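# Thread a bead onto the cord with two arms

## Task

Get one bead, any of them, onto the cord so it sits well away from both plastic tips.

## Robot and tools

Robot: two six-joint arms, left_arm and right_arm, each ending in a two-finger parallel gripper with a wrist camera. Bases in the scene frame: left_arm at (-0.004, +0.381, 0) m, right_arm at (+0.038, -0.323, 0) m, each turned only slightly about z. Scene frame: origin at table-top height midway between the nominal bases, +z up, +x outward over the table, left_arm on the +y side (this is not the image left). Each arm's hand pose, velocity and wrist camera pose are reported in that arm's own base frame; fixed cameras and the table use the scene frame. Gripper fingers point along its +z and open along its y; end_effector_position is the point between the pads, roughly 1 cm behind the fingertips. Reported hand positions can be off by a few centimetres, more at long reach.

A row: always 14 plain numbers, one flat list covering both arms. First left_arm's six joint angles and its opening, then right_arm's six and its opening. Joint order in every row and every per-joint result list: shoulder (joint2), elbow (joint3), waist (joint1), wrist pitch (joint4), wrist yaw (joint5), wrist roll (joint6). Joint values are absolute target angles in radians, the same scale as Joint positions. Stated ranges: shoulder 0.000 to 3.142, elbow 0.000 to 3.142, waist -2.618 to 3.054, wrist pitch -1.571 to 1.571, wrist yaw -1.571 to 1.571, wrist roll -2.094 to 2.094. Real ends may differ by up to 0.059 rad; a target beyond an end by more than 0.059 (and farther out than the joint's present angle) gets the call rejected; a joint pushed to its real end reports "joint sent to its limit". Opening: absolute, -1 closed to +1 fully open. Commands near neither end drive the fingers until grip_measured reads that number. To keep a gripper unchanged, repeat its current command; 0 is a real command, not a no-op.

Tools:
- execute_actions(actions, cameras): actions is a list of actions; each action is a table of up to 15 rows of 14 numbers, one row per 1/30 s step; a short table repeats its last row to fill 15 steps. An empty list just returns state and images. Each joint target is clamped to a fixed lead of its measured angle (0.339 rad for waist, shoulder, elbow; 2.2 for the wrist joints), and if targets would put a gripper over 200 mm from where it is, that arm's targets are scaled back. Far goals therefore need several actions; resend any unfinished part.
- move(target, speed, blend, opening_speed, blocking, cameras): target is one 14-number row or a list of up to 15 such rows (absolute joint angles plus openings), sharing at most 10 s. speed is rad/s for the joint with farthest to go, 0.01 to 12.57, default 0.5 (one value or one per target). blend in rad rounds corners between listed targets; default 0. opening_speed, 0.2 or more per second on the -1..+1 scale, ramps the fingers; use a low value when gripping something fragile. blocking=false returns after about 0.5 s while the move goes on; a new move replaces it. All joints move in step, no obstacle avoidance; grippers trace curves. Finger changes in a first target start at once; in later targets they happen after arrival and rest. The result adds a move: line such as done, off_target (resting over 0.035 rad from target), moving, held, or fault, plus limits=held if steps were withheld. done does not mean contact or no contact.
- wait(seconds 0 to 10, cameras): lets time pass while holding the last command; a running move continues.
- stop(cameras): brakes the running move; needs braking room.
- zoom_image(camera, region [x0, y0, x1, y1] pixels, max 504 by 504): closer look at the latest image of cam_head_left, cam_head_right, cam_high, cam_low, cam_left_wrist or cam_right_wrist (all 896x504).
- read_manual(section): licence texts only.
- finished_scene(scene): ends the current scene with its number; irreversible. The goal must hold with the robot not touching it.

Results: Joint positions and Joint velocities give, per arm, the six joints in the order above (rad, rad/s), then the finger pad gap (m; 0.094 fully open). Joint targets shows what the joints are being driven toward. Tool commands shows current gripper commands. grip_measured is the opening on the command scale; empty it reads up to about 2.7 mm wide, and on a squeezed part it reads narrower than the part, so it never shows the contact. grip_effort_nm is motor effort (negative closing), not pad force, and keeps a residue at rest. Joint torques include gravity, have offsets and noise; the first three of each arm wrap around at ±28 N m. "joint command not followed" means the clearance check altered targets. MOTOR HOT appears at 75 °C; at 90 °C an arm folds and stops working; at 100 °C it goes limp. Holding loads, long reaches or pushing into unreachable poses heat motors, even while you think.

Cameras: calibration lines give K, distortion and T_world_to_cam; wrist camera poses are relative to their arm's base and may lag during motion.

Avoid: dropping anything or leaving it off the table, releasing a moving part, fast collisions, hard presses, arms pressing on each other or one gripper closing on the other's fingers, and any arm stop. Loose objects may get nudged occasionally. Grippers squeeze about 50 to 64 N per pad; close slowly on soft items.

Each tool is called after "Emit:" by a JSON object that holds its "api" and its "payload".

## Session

Emit:
{"api": "execute_actions", "payload": {"actions": [], "cameras": ["cam_high","cam_low","cam_left_wrist","cam_right_wrist"]}}

Scene clock: 0.00 s.
left_arm: end_effector_position=(+0.4037, +0.0121, +0.1102) grip_measured=+1.000 grip_effort_nm=n/a end_effector_quat_wxyz=(+0.590, -0.022, +0.806, +0.037) | right_arm: end_effector_position=(+0.4107, -0.0136, +0.1308) grip_measured=+1.000 grip_effort_nm=n/a end_effector_quat_wxyz=(+0.636, +0.016, +0.771, -0.041)
Joint names: [shoulder, elbow, waist, wrist pitch, wrist yaw, wrist roll]
Joint positions: left_arm=[1.534 0.395 -0.018 0.833 -0.104 0.002 0.094] | right_arm=[1.572 0.383 0.002 0.999 0.086 -0.027 0.094]
Joint velocities: within noise
Joint torques (N m): no reading
Heat: left arm: 30 °C; right arm: 31 °C.
Joint targets: left_arm=[1.523 0.406 -0.018 0.843 -0.105 0.001] | right_arm=[1.561 0.393 0.002 1.008 0.087 -0.027]
Tool commands: left_gripper/opening=+1.0 right_gripper/opening=+1.0
camera_calibration:
cam_left_wrist: T_world_to_cam=[[0.0385987, -0.987031, -0.155819, 0.0179727], [-0.870684, 0.0432949, -0.489933, 0.430825], [0.490326, 0.15458, -0.857721, 0.00785137], [0, 0, 0, 1]] pos_world=[0.370569, -0.00212655, 0.22061]
cam_right_wrist: T_world_to_cam=[[-0.0964662, -0.993725, -0.0566169, 0.0354012], [-0.795915, 0.11117, -0.595113, 0.431394], [0.597673, -0.012346, -0.801645, -0.0248206], [0, 0, 0, 1]] pos_world=[0.361603, -0.0130855, 0.238835]
Images, in order (width x height): cam_high 896x504, cam_low 896x504, cam_left_wrist 896x504, cam_right_wrist 896x504.

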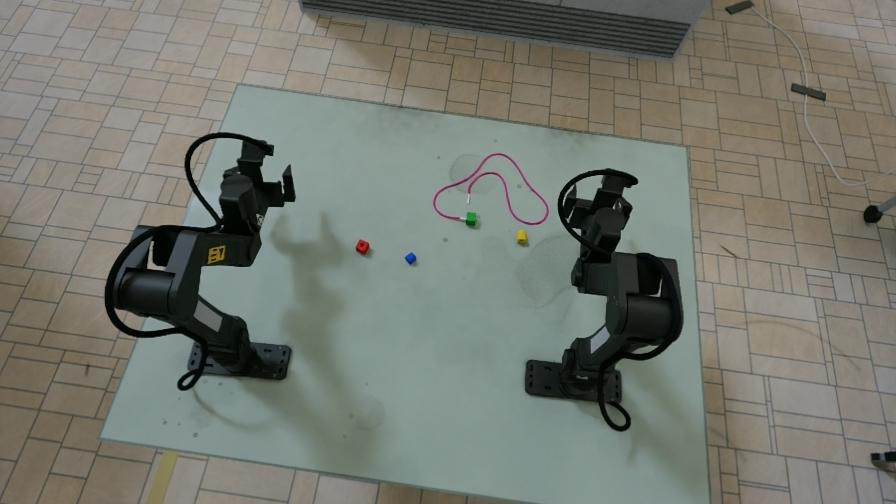

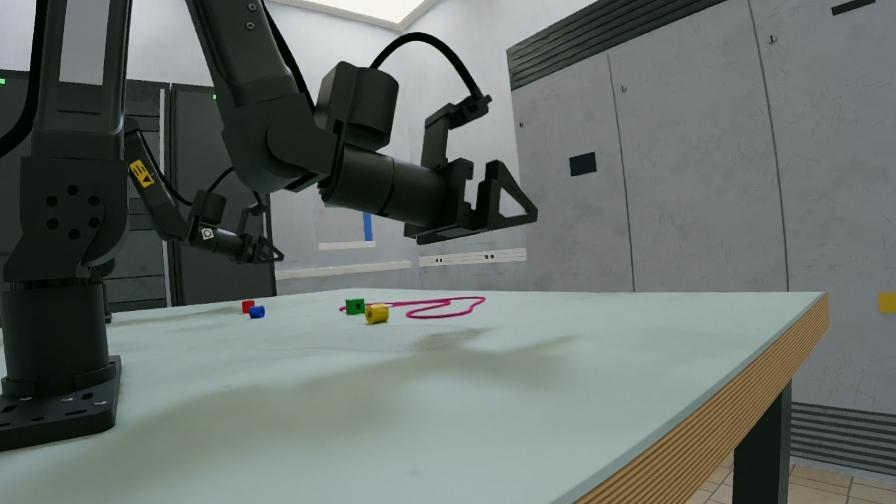

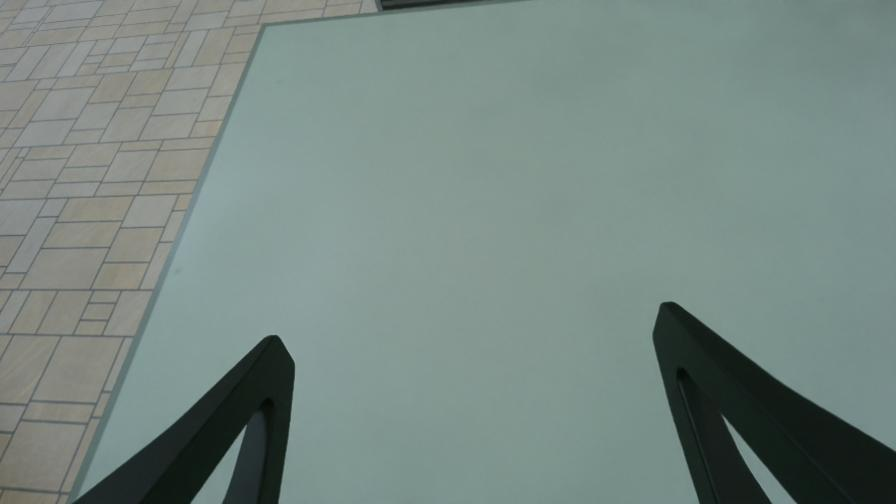

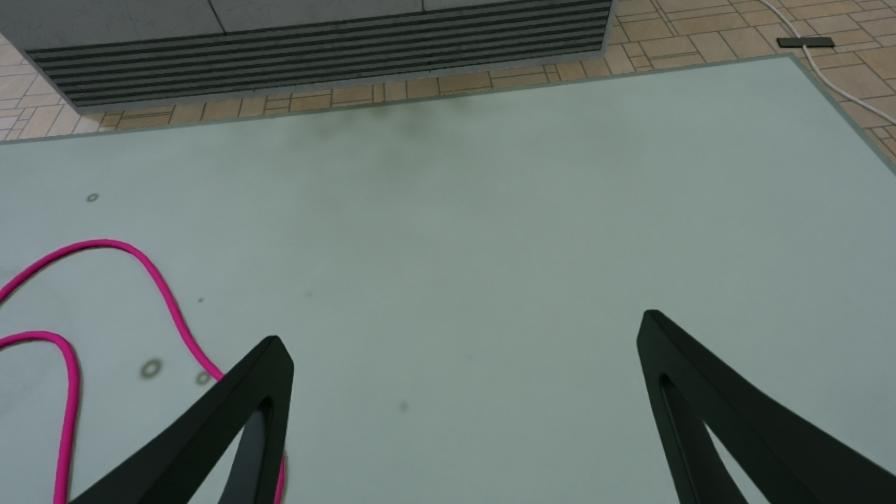

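Emit:
{"api": "zoom_image", "payload": {"camera": "cam_high", "region": [340, 140, 564, 266]}}

Emit:
{"api": "zoom_image", "payload": {"camera": "cam_low", "region": [230, 270, 500, 340]}}

Scaled by 2.250 from the camera's 896x504 image, which has a finer 1280x720 frame.

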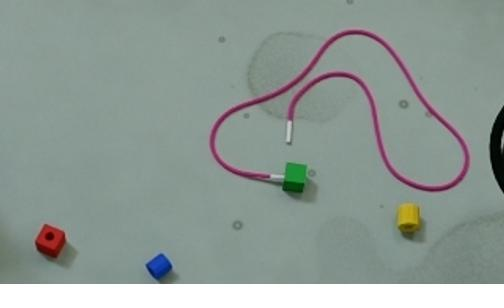

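Scaled by 1.867 from the camera's 896x504 image, which has a finer 1280x720 frame.

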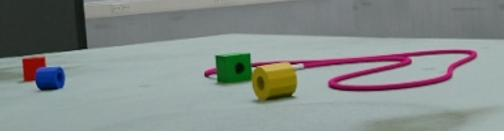

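Emit:
{"api": "zoom_image", "payload": {"camera": "cam_low", "region": [330, 285, 410, 335]}}

Emit:
{"api": "zoom_image", "payload": {"camera": "cam_high", "region": [430, 180, 500, 240]}}

Scaled by 6.300 from the camera's 896x504 image, which has a finer 1280x720 frame.

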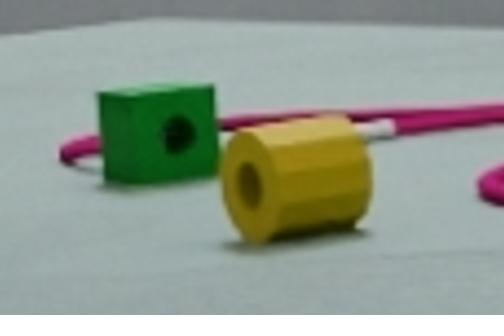

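Scaled by 7.200 from the camera's 896x504 image, which has a finer 1280x720 frame.

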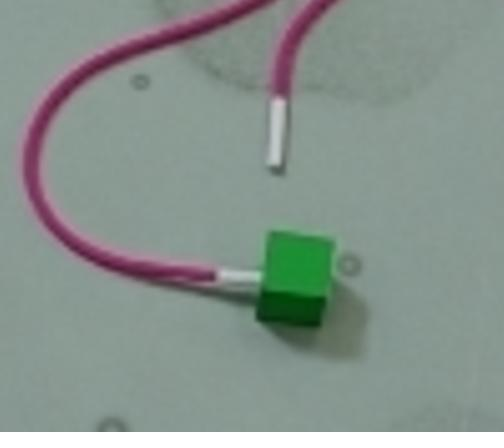

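Emit:
{"api": "move", "payload": {"target": [1.523,0.406,-0.018,0.843,-0.105,0.001,1.0,2.213,2.022,0.688,-1.159,0,-0.906,-0.4], "speed": 1.0, "cameras": ["cam_right_wrist"]}}

Scene clock: 144.97 s.
left_arm: end_effector_position=(+0.4032, +0.0122, +0.1087) grip_measured=+1.000 grip_effort_nm=0.002 end_effector_quat_wxyz=(+0.588, -0.022, +0.808, +0.037) | right_arm: end_effector_position=(+0.3684, +0.3039, +0.0959) grip_measured=-0.397 grip_effort_nm=-0.173 end_effector_quat_wxyz=(-0.103, +0.710, -0.696, +0.016)
Joint names: [shoulder, elbow, waist, wrist pitch, wrist yaw, wrist roll]
Joint positions: left_arm=[1.534 0.395 -0.018 0.826 -0.104 0.002 0.094] | right_arm=[2.195 1.98 0.692 -1.147 0.011 -0.9 0.028]
Joint torques (N m): left_arm=[-5.91 5.68 0.02 1.68 -0.04 -0.03] | right_arm=[-10.5 9.57 -0.31 0.28 -0.11 -0.02]
Heat: left arm: 33 °C; right arm: 31 °C.
Joint targets: left_arm=[1.523 0.406 -0.018 0.843 -0.105 0.001] | right_arm=[2.213 2.022 0.688 -1.159 0.000 -0.906]
move: off_target (right_arm); right_arm: the elbow is farthest, 0.042 rad from its target
camera_calibration:
cam_right_wrist: T_world_to_cam=[[0.983674, -0.0902889, 0.15567, -0.348017], [-0.163319, -0.811189, 0.561515, 0.278007], [0.0755791, -0.577772, -0.812692, 0.341597], [0, 0, 0, 1]] pos_world=[0.361921, 0.39146, 0.175684]
Images, in order (width x height): cam_right_wrist 896x504.

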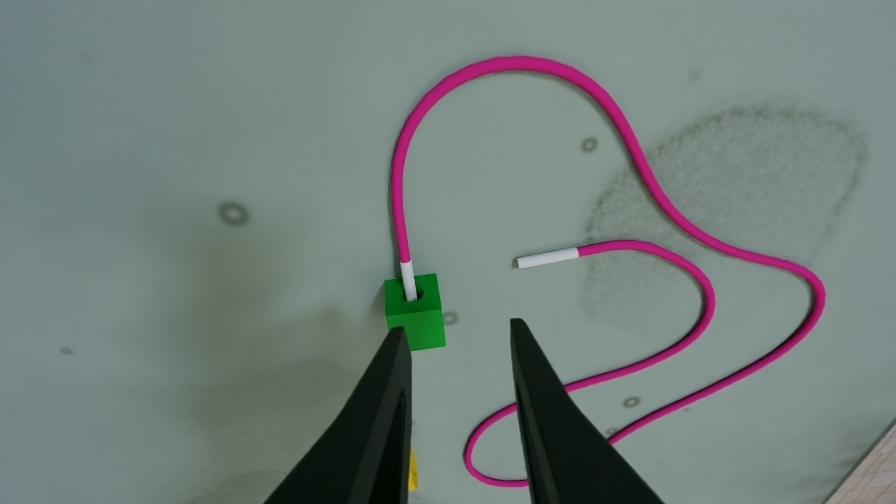

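Emit:
{"api": "zoom_image", "payload": {"camera": "cam_right_wrist", "region": [360, 220, 560, 360]}}

Scaled by 2.520 from the camera's 896x504 image, which has a finer 1280x720 frame.

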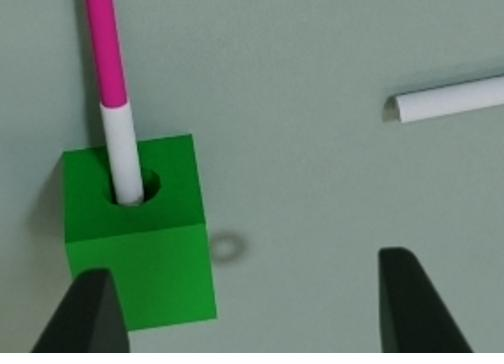

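Emit:
{"api": "move", "payload": {"target": [1.523,0.406,-0.018,0.843,-0.105,0.001,1.0,2.406,2.20,0.688,-1.348,0,-0.852,-0.4], "speed": 0.5, "cameras": ["cam_right_wrist"]}}

Scene clock: 210.73 s.
left_arm: end_effector_position=(+0.4032, +0.0122, +0.1087) grip_measured=+1.000 grip_effort_nm=0.002 end_effector_quat_wxyz=(+0.588, -0.022, +0.808, +0.037) | right_arm: end_effector_position=(+0.3596, +0.2966, +0.0489) grip_measured=-0.397 grip_effort_nm=-0.168 end_effector_quat_wxyz=(+0.001, +0.699, -0.715, +0.006)
Joint names: [shoulder, elbow, waist, wrist pitch, wrist yaw, wrist roll]
Joint positions: left_arm=[1.534 0.395 -0.018 0.826 -0.104 0.002 0.094] | right_arm=[2.399 2.16 0.692 -1.333 0.011 -0.856 0.028]
Joint torques (N m): left_arm=[-5.9 5.67 0.02 1.68 -0.04 -0.02] | right_arm=[-12.44 9.01 -0.31 -0.12 -0.11 0.04]
Heat: left arm: 33 °C; right arm: 36 °C.
Joint targets: left_arm=[1.523 0.406 -0.018 0.843 -0.105 0.001] | right_arm=[2.406 2.200 0.688 -1.348 0.000 -0.852]
move: off_target (right_arm); right_arm: the elbow is farthest, 0.040 rad from its target
camera_calibration:
cam_right_wrist: T_world_to_cam=[[0.99233, -0.123418, 0.00696485, -0.318672], [-0.0948711, -0.72426, 0.682969, 0.240663], [-0.0792463, -0.678392, -0.730414, 0.381292], [0, 0, 0, 1]] pos_world=[0.369276, 0.393638, 0.116355]
Images, in order (width x height): cam_right_wrist 896x504.

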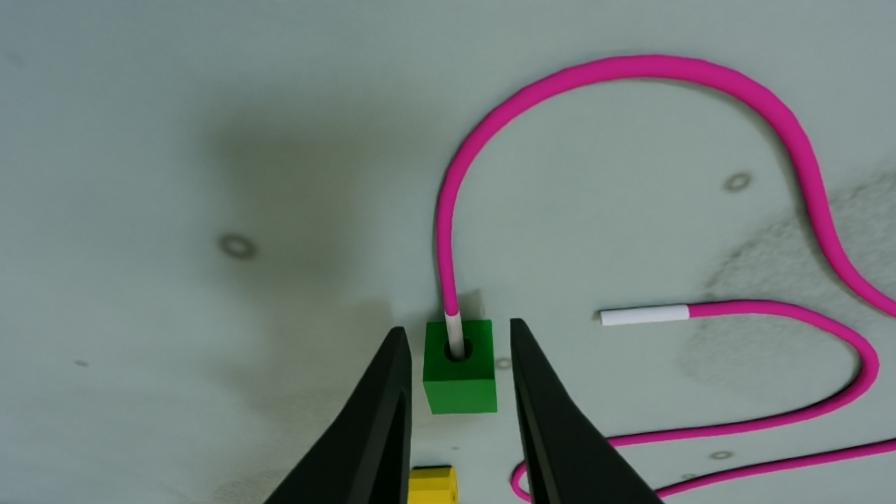

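Emit:
{"api": "move", "payload": {"target": [1.523,0.406,-0.018,0.843,-0.105,0.001,1.0,2.406,2.043,0.688,-1.240,0,-0.852,-0.4], "speed": 0.15, "cameras": ["cam_right_wrist"]}}

Scene clock: 239.80 s.
left_arm: end_effector_position=(+0.4032, +0.0122, +0.1087) grip_measured=+1.000 grip_effort_nm=0.002 end_effector_quat_wxyz=(+0.588, -0.022, +0.808, +0.037) | right_arm: end_effector_position=(+0.3529, +0.2911, +0.0259) grip_measured=-0.397 grip_effort_nm=-0.164 end_effector_quat_wxyz=(+0.017, +0.699, -0.715, +0.004)
Joint names: [shoulder, elbow, waist, wrist pitch, wrist yaw, wrist roll]
Joint positions: left_arm=[1.534 0.395 -0.018 0.826 -0.104 0.002 0.094] | right_arm=[2.399 2.068 0.692 -1.272 0.011 -0.855 0.028]
Joint torques (N m): left_arm=[-5.91 5.67 0.03 1.68 -0.04 -0.02] | right_arm=[-12.31 4.01 -0.34 0.26 -0.1 0.04]
Heat: left arm: 33 °C; right arm: 34 °C.
Joint targets: left_arm=[1.523 0.406 -0.018 0.843 -0.105 0.001] | right_arm=[2.406 2.043 0.688 -1.240 0.000 -0.852]
move: done
camera_calibration:
cam_right_wrist: T_world_to_cam=[[0.992105, -0.124628, -0.0139822, -0.311568], [-0.0794301, -0.710724, 0.698973, 0.241932], [-0.0970492, -0.692344, -0.715012, 0.370162], [0, 0, 0, 1]] pos_world=[0.364248, 0.389396, 0.0912097]
Images, in order (width x height): cam_right_wrist 896x504.

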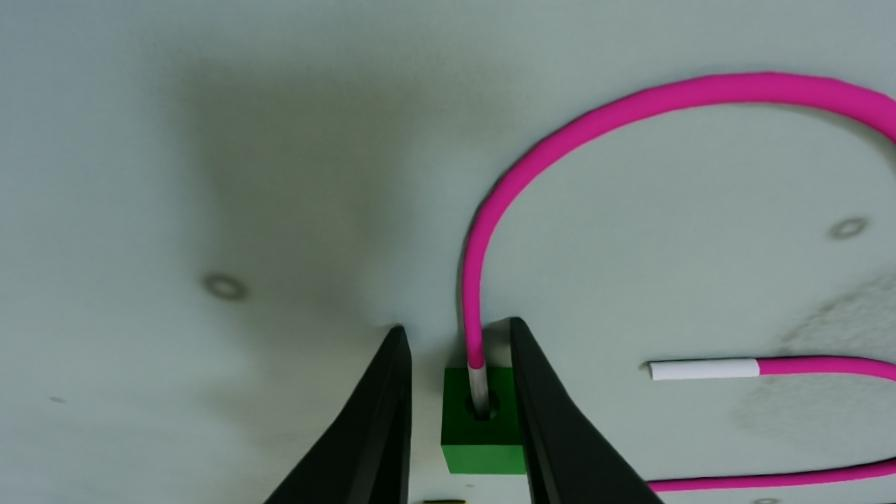

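Emit:
{"api": "zoom_image", "payload": {"camera": "cam_right_wrist", "region": [370, 260, 550, 430]}}

Scaled by 2.800 from the camera's 896x504 image, which has a finer 1280x720 frame.

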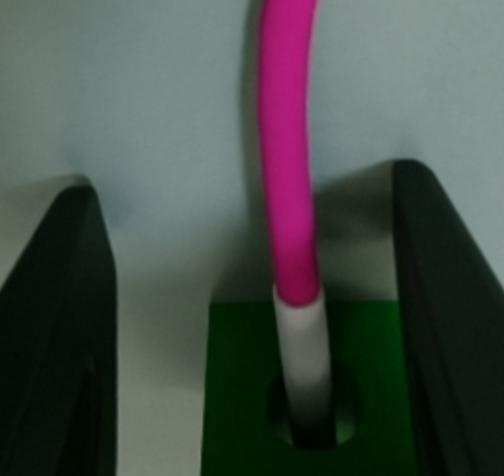

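Emit:
{"api": "move", "payload": {"target": [1.523,0.406,-0.018,0.843,-0.105,0.001,1.0,2.406,2.043,0.681,-1.222,0,-0.852,-0.55], "speed": 0.15, "cameras": ["cam_right_wrist"]}}

Scene clock: 269.73 s.
left_arm: end_effector_position=(+0.4032, +0.0122, +0.1087) grip_measured=+1.000 grip_effort_nm=0.002 end_effector_quat_wxyz=(+0.588, -0.022, +0.808, +0.037) | right_arm: end_effector_position=(+0.3545, +0.2920, +0.0258) grip_measured=-0.547 grip_effort_nm=-0.168 end_effector_quat_wxyz=(+0.013, +0.698, -0.716, +0.005)
Joint names: [shoulder, elbow, waist, wrist pitch, wrist yaw, wrist roll]
Joint positions: left_arm=[1.534 0.395 -0.018 0.826 -0.104 0.002 0.094] | right_arm=[2.399 2.068 0.691 -1.265 0.012 -0.854 0.021]
Joint torques (N m): left_arm=[-5.93 5.68 0.03 1.68 -0.04 -0.02] | right_arm=[-12.4 3.97 -0.92 0.4 -0.13 0.04]
Heat: left arm: 33 °C; right arm: 34 °C.
Joint targets: left_arm=[1.523 0.406 -0.018 0.843 -0.105 0.001] | right_arm=[2.406 2.043 0.681 -1.222 0.000 -0.852]
move: off_target (right_arm); right_arm: the wrist pitch is farthest, 0.043 rad from its target
camera_calibration:
cam_right_wrist: T_world_to_cam=[[0.992071, -0.125373, -0.00871811, -0.312929], [-0.0840787, -0.71367, 0.695417, 0.245409], [-0.0934082, -0.689171, -0.718553, 0.368811], [0, 0, 0, 1]] pos_world=[0.365532, 0.390082, 0.0916206]
Images, in order (width x height): cam_right_wrist 896x504.

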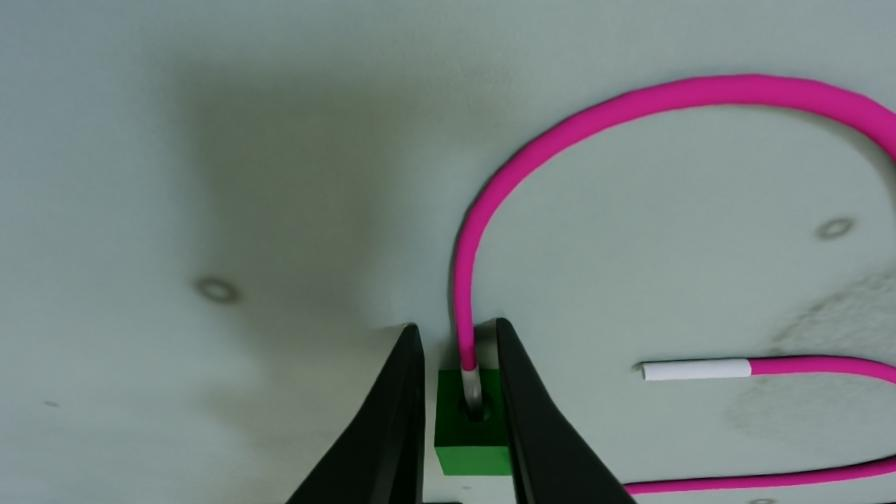

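Emit:
{"api": "move", "payload": {"target": [1.523,0.406,-0.018,0.843,-0.105,0.001,1.0,2.406,2.043,0.681,-1.222,0,-0.852,-1], "speed": 0.15, "opening_speed": 0.5, "cameras": ["cam_right_wrist"]}}

Scene clock: 278.03 s.
left_arm: end_effector_position=(+0.4032, +0.0122, +0.1087) grip_measured=+1.000 grip_effort_nm=0.002 end_effector_quat_wxyz=(+0.588, -0.022, +0.808, +0.037) | right_arm: end_effector_position=(+0.3609, +0.2927, +0.0257) grip_measured=-0.932 grip_effort_nm=-1.023 end_effector_quat_wxyz=(+0.002, +0.696, -0.718, +0.007)
Joint names: [shoulder, elbow, waist, wrist pitch, wrist yaw, wrist roll]
Joint positions: left_arm=[1.534 0.395 -0.018 0.826 -0.104 0.002 0.094] | right_arm=[2.399 2.068 0.685 -1.243 0.014 -0.854 0.003]
Joint torques (N m): left_arm=[-5.93 5.68 0.03 1.68 -0.04 -0.02] | right_arm=[-12.41 4.05 -0.31 0.18 -0.14 0.04]
Heat: left arm: 33 °C; right arm: 34 °C.
Joint targets: left_arm=[1.523 0.406 -0.018 0.843 -0.105 0.001] | right_arm=[2.406 2.043 0.681 -1.222 0.000 -0.852]
move: done
camera_calibration:
cam_right_wrist: T_world_to_cam=[[0.991152, -0.132481, 0.00810952, -0.317302], [-0.101989, -0.721082, 0.685303, 0.25536], [-0.0849418, -0.680066, -0.728213, 0.364287], [0, 0, 0, 1]] pos_world=[0.371482, 0.389838, 0.0928523]
Images, in order (width x height): cam_right_wrist 896x504.

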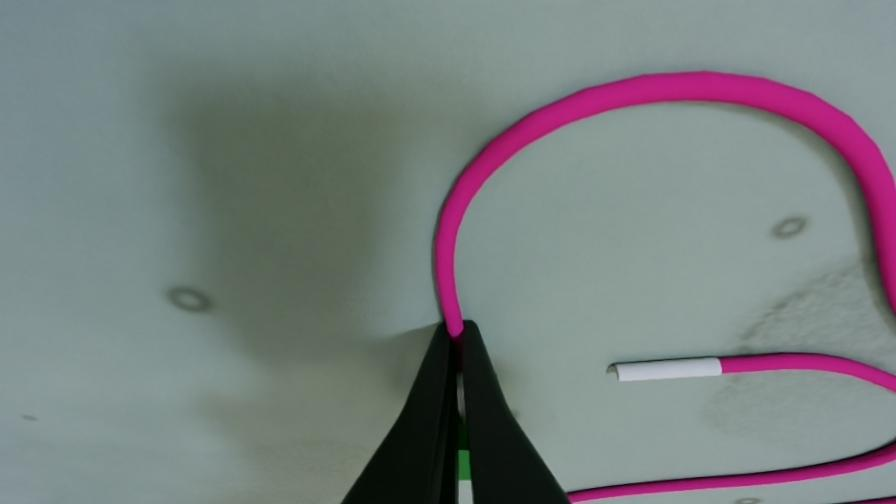

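Emit:
{"api": "move", "payload": {"target": [1.523,0.406,-0.018,0.843,-0.105,0.001,1.0,2.406,2.083,0.662,-1.268,0,-0.852,-1], "speed": 0.1, "cameras": ["cam_right_wrist"]}}

Scene clock: 391.57 s.
left_arm: end_effector_position=(+0.4032, +0.0122, +0.1087) grip_measured=+1.000 grip_effort_nm=-0.002 end_effector_quat_wxyz=(+0.588, -0.022, +0.808, +0.037) | right_arm: end_effector_position=(+0.3633, +0.2896, +0.0257) grip_measured=-0.934 grip_effort_nm=-1.053 end_effector_quat_wxyz=(+0.002, +0.692, -0.722, +0.004)
Joint names: [shoulder, elbow, waist, wrist pitch, wrist yaw, wrist roll]
Joint positions: left_arm=[1.534 0.395 -0.018 0.826 -0.104 0.002 0.094] | right_arm=[2.399 2.068 0.674 -1.243 0.008 -0.854 0.003]
Joint torques (N m): left_arm=[-5.93 5.67 0.03 1.68 -0.04 -0.03] | right_arm=[-12.4 6.93 -1.09 -0.25 -0.08 0.03]
Heat: left arm: 34 °C; right arm: 35 °C.
Joint targets: left_arm=[1.523 0.406 -0.018 0.843 -0.105 0.001] | right_arm=[2.406 2.083 0.662 -1.268 0.000 -0.852]
move: done
camera_calibration:
cam_right_wrist: T_world_to_cam=[[0.989705, -0.14308, 0.00337348, -0.316284], [-0.106862, -0.723091, 0.682437, 0.255785], [-0.0952039, -0.675772, -0.730937, 0.364932], [0, 0, 0, 1]] pos_world=[0.375105, 0.386313, 0.093252]
Images, in order (width x height): cam_right_wrist 896x504.

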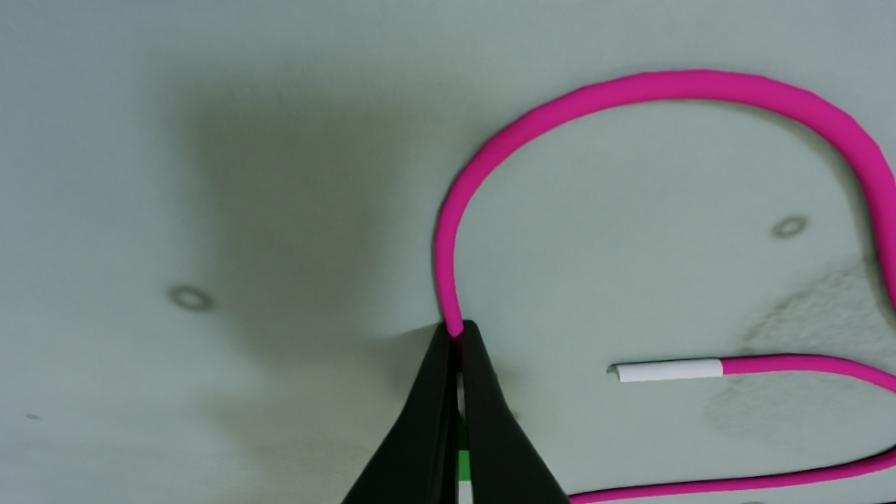

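Emit:
{"api": "move", "payload": {"target": [1.523,0.406,-0.018,0.843,-0.105,0.001,1.0,2.342,2.060,0.808,-1.268,0.35,-0.852,-1], "speed": 0.2, "cameras": ["cam_right_wrist","cam_low"]}}

Scene clock: 427.27 s.
left_arm: end_effector_position=(+0.4032, +0.0122, +0.1087) grip_measured=+1.000 grip_effort_nm=0.002 end_effector_quat_wxyz=(+0.588, -0.022, +0.808, +0.037) | right_arm: end_effector_position=(+0.3632, +0.2919, +0.0359) grip_measured=-0.934 grip_effort_nm=-1.057 end_effector_quat_wxyz=(+0.011, +0.727, -0.666, +0.169)
Joint names: [shoulder, elbow, waist, wrist pitch, wrist yaw, wrist roll]
Joint positions: left_arm=[1.534 0.395 -0.018 0.826 -0.104 0.002 0.094] | right_arm=[2.399 2.068 0.803 -1.253 0.339 -0.854 0.003]
Joint torques (N m): left_arm=[-5.91 5.67 0.03 1.68 -0.04 -0.03] | right_arm=[-17.52 5.23 0.4 -0.15 0.26 0.04]
Heat: left arm: 34 °C; right arm: 36 °C.
Joint targets: left_arm=[1.523 0.406 -0.018 0.843 -0.105 0.001] | right_arm=[2.342 2.060 0.808 -1.268 0.350 -0.852]
move: off_target (right_arm); right_arm: the shoulder is farthest, 0.057 rad from its target
camera_calibration:
cam_right_wrist: T_world_to_cam=[[0.972238, 0.0162379, 0.233431, -0.364257], [-0.185912, -0.552178, 0.812734, 0.224676], [0.142092, -0.833568, -0.533829, 0.326765], [0, 0, 0, 1]] pos_world=[0.349484, 0.402357, 0.0768639]
Images, in order (width x height): cam_low 896x504, cam_right_wrist 896x504.

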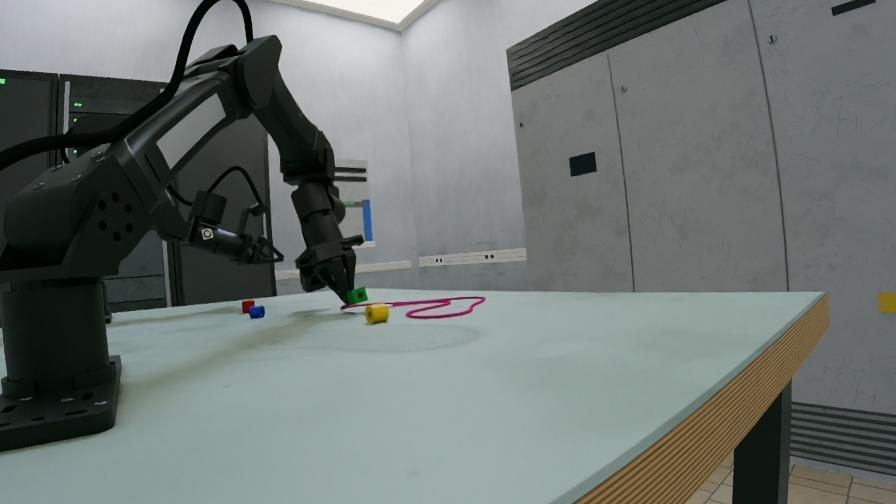

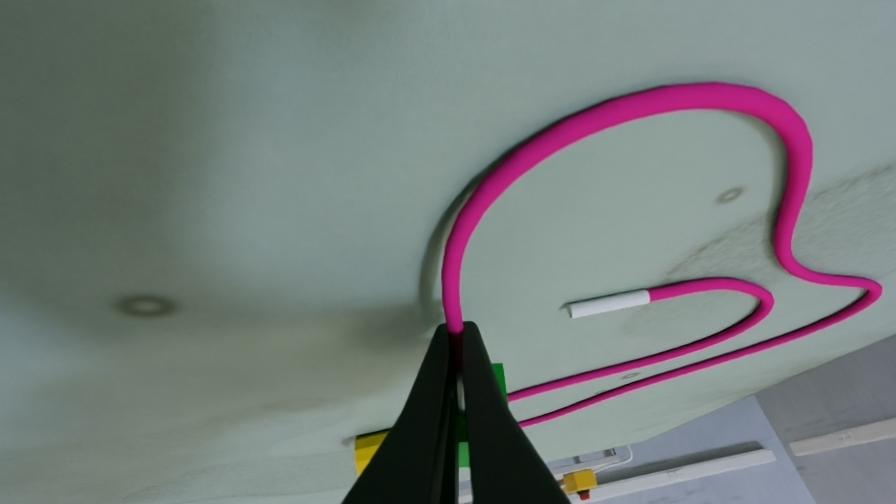

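Emit:
{"api": "move", "payload": {"target": [1.523,0.406,-0.018,0.843,-0.105,0.001,1.0,2.243,1.957,0.992,-1.265,0.8,-1.2,-1], "speed": 0.3, "cameras": ["cam_right_wrist","cam_low"]}}

Scene clock: 434.47 s.
left_arm: end_effector_position=(+0.4032, +0.0122, +0.1087) grip_measured=+1.000 grip_effort_nm=0.002 end_effector_quat_wxyz=(+0.588, -0.022, +0.808, +0.037) | right_arm: end_effector_position=(+0.3485, +0.3037, +0.0974) grip_measured=-0.934 grip_effort_nm=-1.057 end_effector_quat_wxyz=(+0.043, +0.822, -0.425, +0.378)
Joint names: [shoulder, elbow, waist, wrist pitch, wrist yaw, wrist roll]
Joint positions: left_arm=[1.534 0.395 -0.018 0.826 -0.104 0.002 0.094] | right_arm=[2.299 1.974 0.989 -1.254 0.78 -1.195 0.003]
Joint torques (N m): left_arm=[-5.91 5.7 0.02 1.68 -0.04 -0.03] | right_arm=[-16.77 4.64 0.25 -0.11 0.53 -0.05]
Heat: left arm: 34 °C; right arm: 38 °C.
Joint targets: left_arm=[1.523 0.406 -0.018 0.843 -0.105 0.001] | right_arm=[2.243 1.957 0.992 -1.265 0.800 -1.200]
move: off_target (right_arm); right_arm: the shoulder is farthest, 0.056 rad from its target
camera_calibration:
cam_right_wrist: T_world_to_cam=[[0.762206, 0.565137, 0.315692, -0.466083], [-0.190257, -0.270567, 0.943714, 0.0817711], [0.618744, -0.779367, -0.0987063, 0.146494], [0, 0, 0, 1]] pos_world=[0.280166, 0.399698, 0.0844301]
Images, in order (width x height): cam_low 896x504, cam_right_wrist 896x504.

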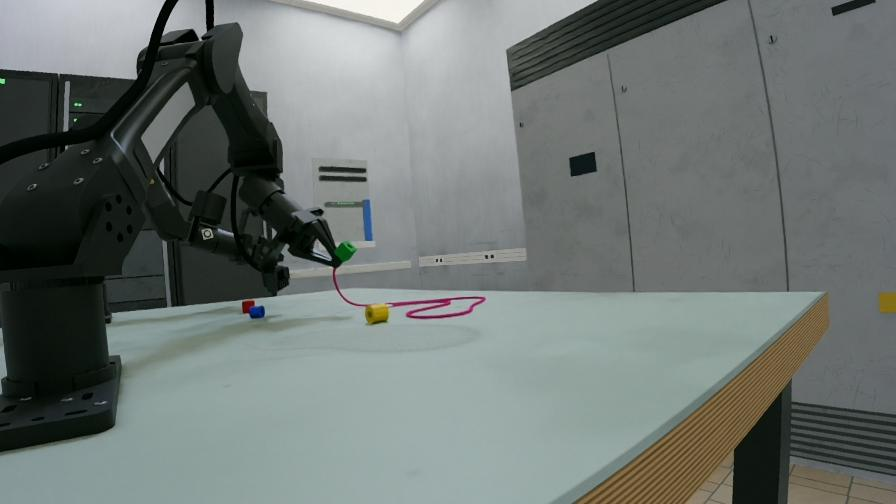

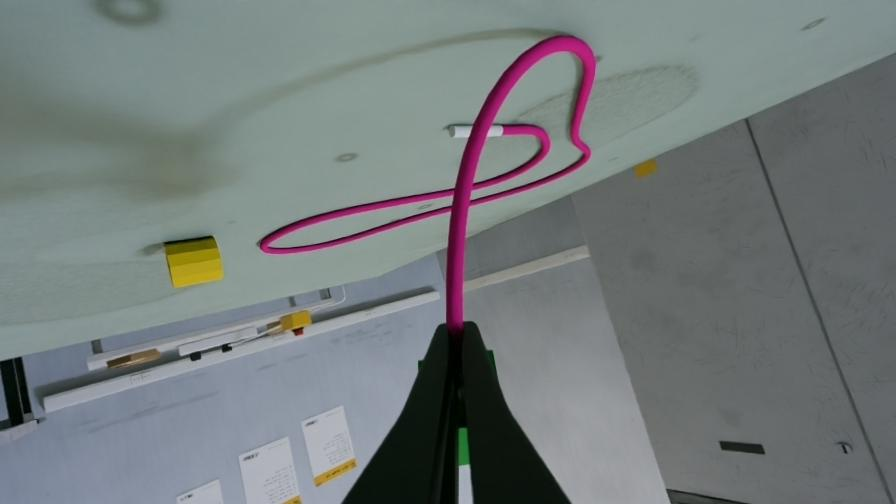

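Emit:
{"api": "move", "payload": {"target": [1.655,1.74,-0.83,-0.84,0,0,-0.4,2.192,1.637,1.163,-0.986,1.555,-1.565,-1], "speed": 0.6, "cameras": ["cam_left_wrist","cam_low","cam_high"]}}

Scene clock: 462.77 s.
left_arm: end_effector_position=(+0.3102, -0.3351, +0.2856) grip_measured=-0.398 grip_effort_nm=-0.090 end_effector_quat_wxyz=(+0.357, +0.371, +0.844, -0.154) | right_arm: end_effector_position=(+0.3313, +0.3133, +0.1579) grip_measured=-0.934 grip_effort_nm=-1.057 end_effector_quat_wxyz=(+0.142, +0.709, -0.149, +0.674)
Joint names: [shoulder, elbow, waist, wrist pitch, wrist yaw, wrist roll]
Joint positions: left_arm=[1.641 1.712 -0.828 -0.843 -0.005 0.002 0.028] | right_arm=[2.247 1.653 1.156 -0.994 1.52 -1.554 0.003]
Joint torques (N m): left_arm=[-6.28 8.25 -0.14 1.33 0.04 -0.03] | right_arm=[-16.01 4.37 0.58 0.08 0.83 -0.09]
Heat: left arm: 34 °C; right arm: 40 °C.
Joint targets: left_arm=[1.655 1.740 -0.830 -0.840 0.000 0.000] | right_arm=[2.192 1.637 1.163 -0.986 1.555 -1.565]
move: off_target (right_arm); right_arm: the shoulder is farthest, 0.055 rad from its target
camera_calibration:
cam_left_wrist: T_world_to_cam=[[-0.790781, -0.604458, -0.0964165, 0.0747054], [-0.602641, 0.796426, -0.0502941, 0.494124], [0.107189, 0.018333, -0.99407, 0.369859], [0, 0, 0, 1]] pos_world=[0.31721, -0.355157, 0.39972]
Images, in order (width x height): cam_high 896x504, cam_low 896x504, cam_left_wrist 896x504.

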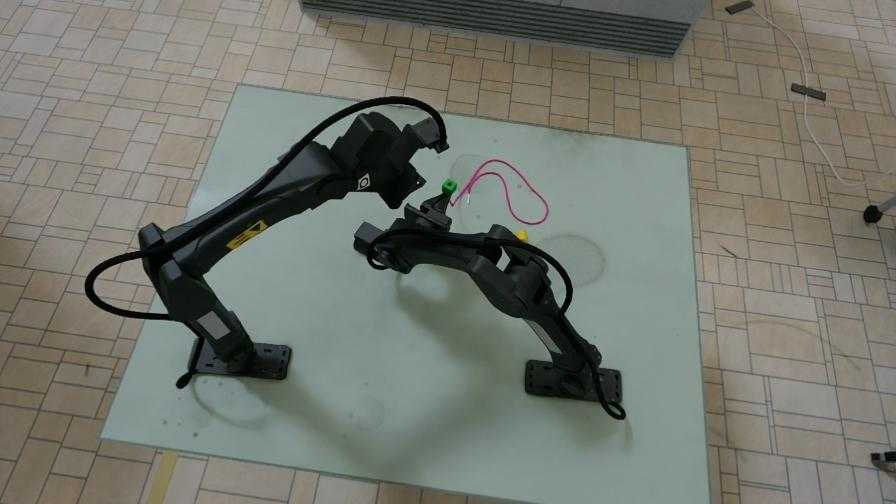

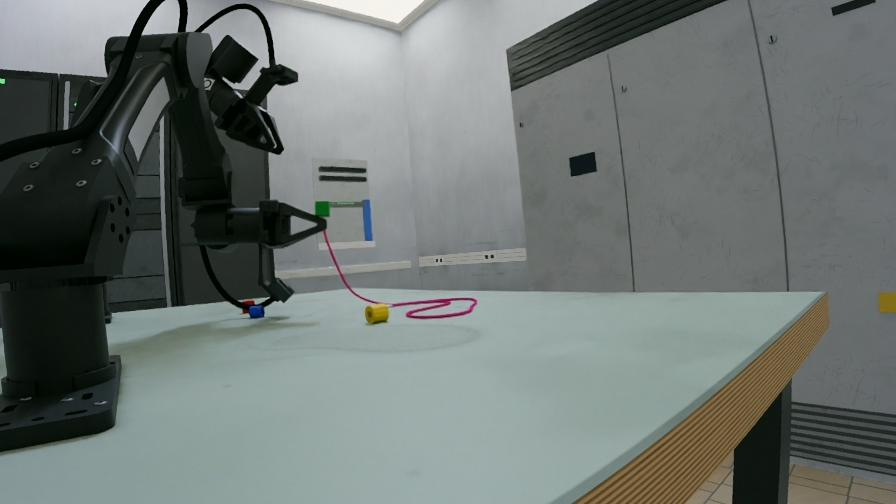

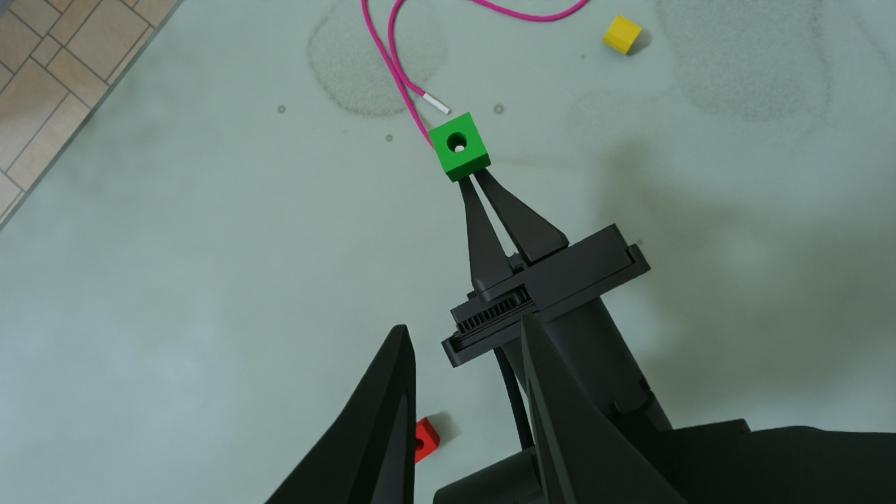

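Emit:
{"api": "zoom_image", "payload": {"camera": "cam_left_wrist", "region": [400, 90, 520, 200]}}

Emit:
{"api": "zoom_image", "payload": {"camera": "cam_low", "region": [290, 185, 360, 255]}}

Scaled by 4.200 from the camera's 896x504 image, which has a finer 1280x720 frame.

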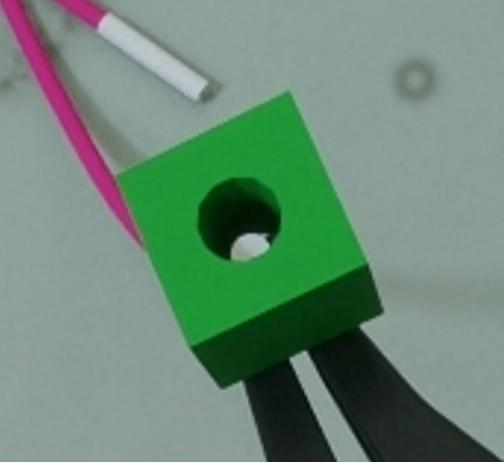

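Scaled by 7.200 from the camera's 896x504 image, which has a finer 1280x720 frame.

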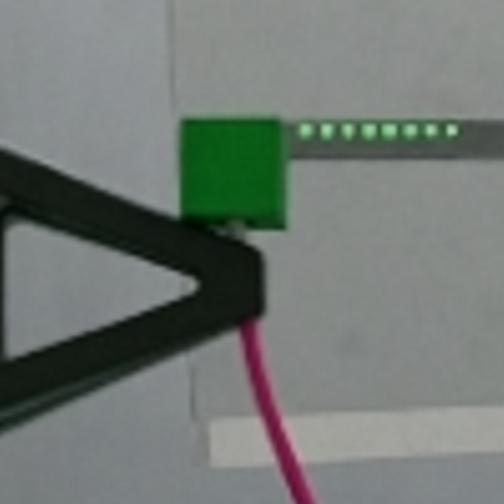

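Emit:
{"api": "move", "payload": {"target": [[1.655,1.74,-0.83,-0.84,0,0,-0.4,2.192,1.92,1.085,-1.21,0.8,-1.565,-1],[1.655,1.74,-0.83,-0.84,0,0,-0.4,2.192,1.86,0.967,-1.185,0.35,-1.565,-1],[1.655,1.74,-0.83,-0.84,0,0,-0.4,2.192,1.838,0.85,-1.171,0,-1.565,-1]], "speed": [0.6,0.5,0.3], "blend": [0.1,0.05,0], "cameras": ["cam_right_wrist","cam_low","cam_left_wrist"]}}

Scene clock: 648.07 s.
left_arm: end_effector_position=(+0.3101, -0.3349, +0.2854) grip_measured=-0.398 grip_effort_nm=-0.090 end_effector_quat_wxyz=(+0.356, +0.371, +0.844, -0.153) | right_arm: end_effector_position=(+0.3305, +0.3160, +0.1336) grip_measured=-0.934 grip_effort_nm=-1.057 end_effector_quat_wxyz=(+0.128, +0.766, -0.167, +0.607)
Joint names: [shoulder, elbow, waist, wrist pitch, wrist yaw, wrist roll]
Joint positions: left_arm=[1.641 1.712 -0.828 -0.844 -0.005 0.002 0.028] | right_arm=[2.247 1.685 1.15 -1.017 1.338 -1.555 0.003]
Joint torques (N m): left_arm=[-6.26 8.27 -0.16 1.32 0.03 -0.03] | right_arm=[-11.55 5.39 -0.02 -0.01 0.62 0.01]
Heat: left arm: 30 °C; right arm: 49 °C.
Joint targets: left_arm=[1.655 1.740 -0.830 -0.840 0.000 0.000] | right_arm=[2.247 1.683 1.151 -1.020 1.353 -1.556]
move: held (right_arm; a check stopped the path); path passed 0 of 3 targets; limits=held; right_arm: the wrist yaw is farthest, 1.338 rad from its target
joint command not followed: on one or more control steps a check withheld the commanded joint targets of the right arm, and it was not sent them on those steps.
cause: the commanded joint targets, or the way to them, would bring a part of the robot too close to another arm (this arm's forearm (the part past the elbow) and the left arm's fingers).
camera_calibration:
cam_left_wrist: T_world_to_cam=[[-0.790856, -0.604383, -0.0962737, 0.0747401], [-0.602683, 0.796464, -0.0491728, 0.493614], [0.106398, 0.0191339, -0.99414, 0.370221], [0, 0, 0, 1]] pos_world=[0.317211, -0.355058, 0.399519]
cam_right_wrist: T_world_to_cam=[[0.430715, 0.896354, 0.105045, -0.437666], [-0.478944, 0.128371, 0.868409, 0.0268378], [0.764916, -0.424347, 0.484595, -0.067553], [0, 0, 0, 1]] pos_world=[0.253036, 0.360193, 0.0554045]
Images, in order (width x height): cam_low 896x504, cam_left_wrist 896x504, cam_right_wrist 896x504.

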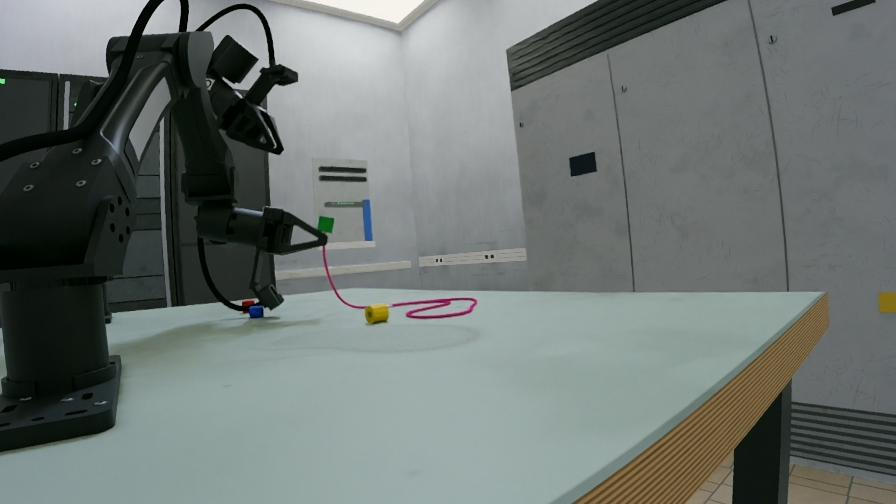

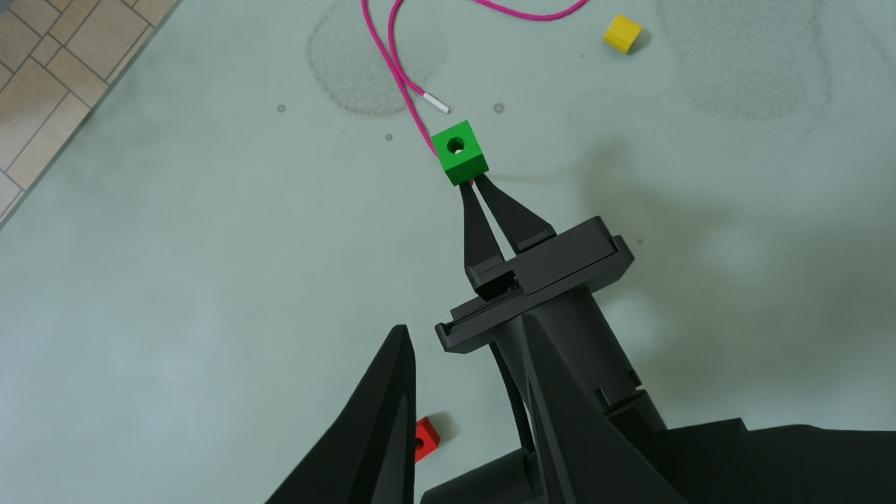

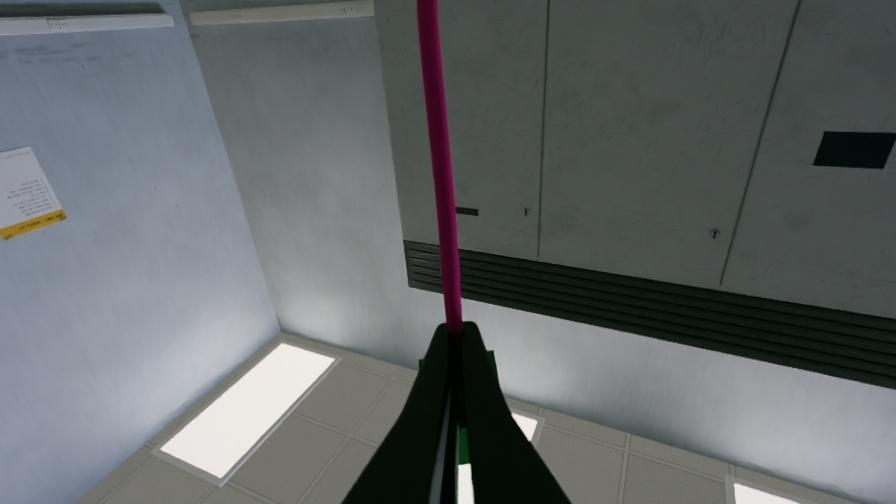

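Emit:
{"api": "move", "payload": {"target": [[1.36,1.66,-0.55,-1.08,0,0,-0.4,2.192,1.70,1.15,-1.02,1.34,-1.556,-1],[1.36,1.66,-0.55,-1.08,0,0,-0.4,2.192,1.92,1.085,-1.21,0.8,-1.565,-1],[1.36,1.66,-0.55,-1.08,0,0,-0.4,2.192,1.86,0.967,-1.185,0.35,-1.565,-1],[1.36,1.66,-0.55,-1.08,0,0,-0.4,2.192,1.838,0.85,-1.171,0,-1.565,-1]], "speed": [0.6,0.6,0.5,0.3], "blend": [0.03,0.1,0.05,0], "cameras": ["cam_right_wrist","cam_low"]}}

Scene clock: 663.97 s.
left_arm: end_effector_position=(+0.3042, -0.1866, +0.3329) grip_measured=-0.398 grip_effort_nm=-0.085 end_effector_quat_wxyz=(+0.372, +0.253, +0.887, -0.104) | right_arm: end_effector_position=(+0.2875, +0.3266, +0.0383) grip_measured=-0.934 grip_effort_nm=-1.057 end_effector_quat_wxyz=(+0.002, +0.934, -0.356, +0.010)
Joint names: [shoulder, elbow, waist, wrist pitch, wrist yaw, wrist roll]
Joint positions: left_arm=[1.358 1.662 -0.555 -1.082 -0.003 0.002 0.028] | right_arm=[2.246 1.854 0.855 -1.176 0.02 -1.558 0.003]
Joint torques (N m): left_arm=[-3.82 5.35 0.36 1.3 0.01 -0.03] | right_arm=[-16.17 4.6 -0.4 0.07 -0.21 -0.06]
Heat: left arm: 30 °C; right arm: 47 °C.
Joint targets: left_arm=[1.360 1.660 -0.550 -1.080 0.000 0.000] | right_arm=[2.192 1.838 0.850 -1.171 0.000 -1.565]
move: off_target (right_arm); right_arm: the shoulder is farthest, 0.054 rad from its target
camera_calibration:
cam_right_wrist: T_world_to_cam=[[0.73775, 0.675046, 0.00612184, -0.430924], [0.485186, -0.536516, 0.690467, 0.0343879], [0.469382, -0.506422, -0.723338, 0.173983], [0, 0, 0, 1]] pos_world=[0.219565, 0.397452, 0.104743]
Images, in order (width x height): cam_low 896x504, cam_right_wrist 896x504.

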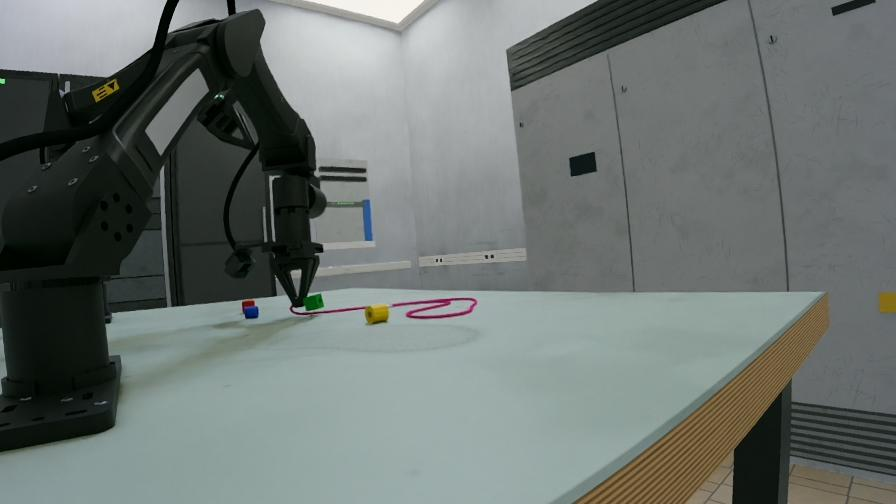

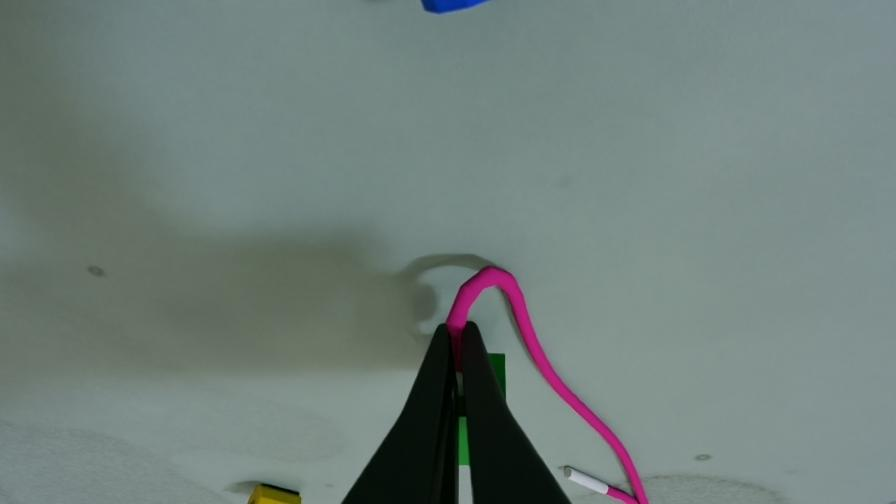

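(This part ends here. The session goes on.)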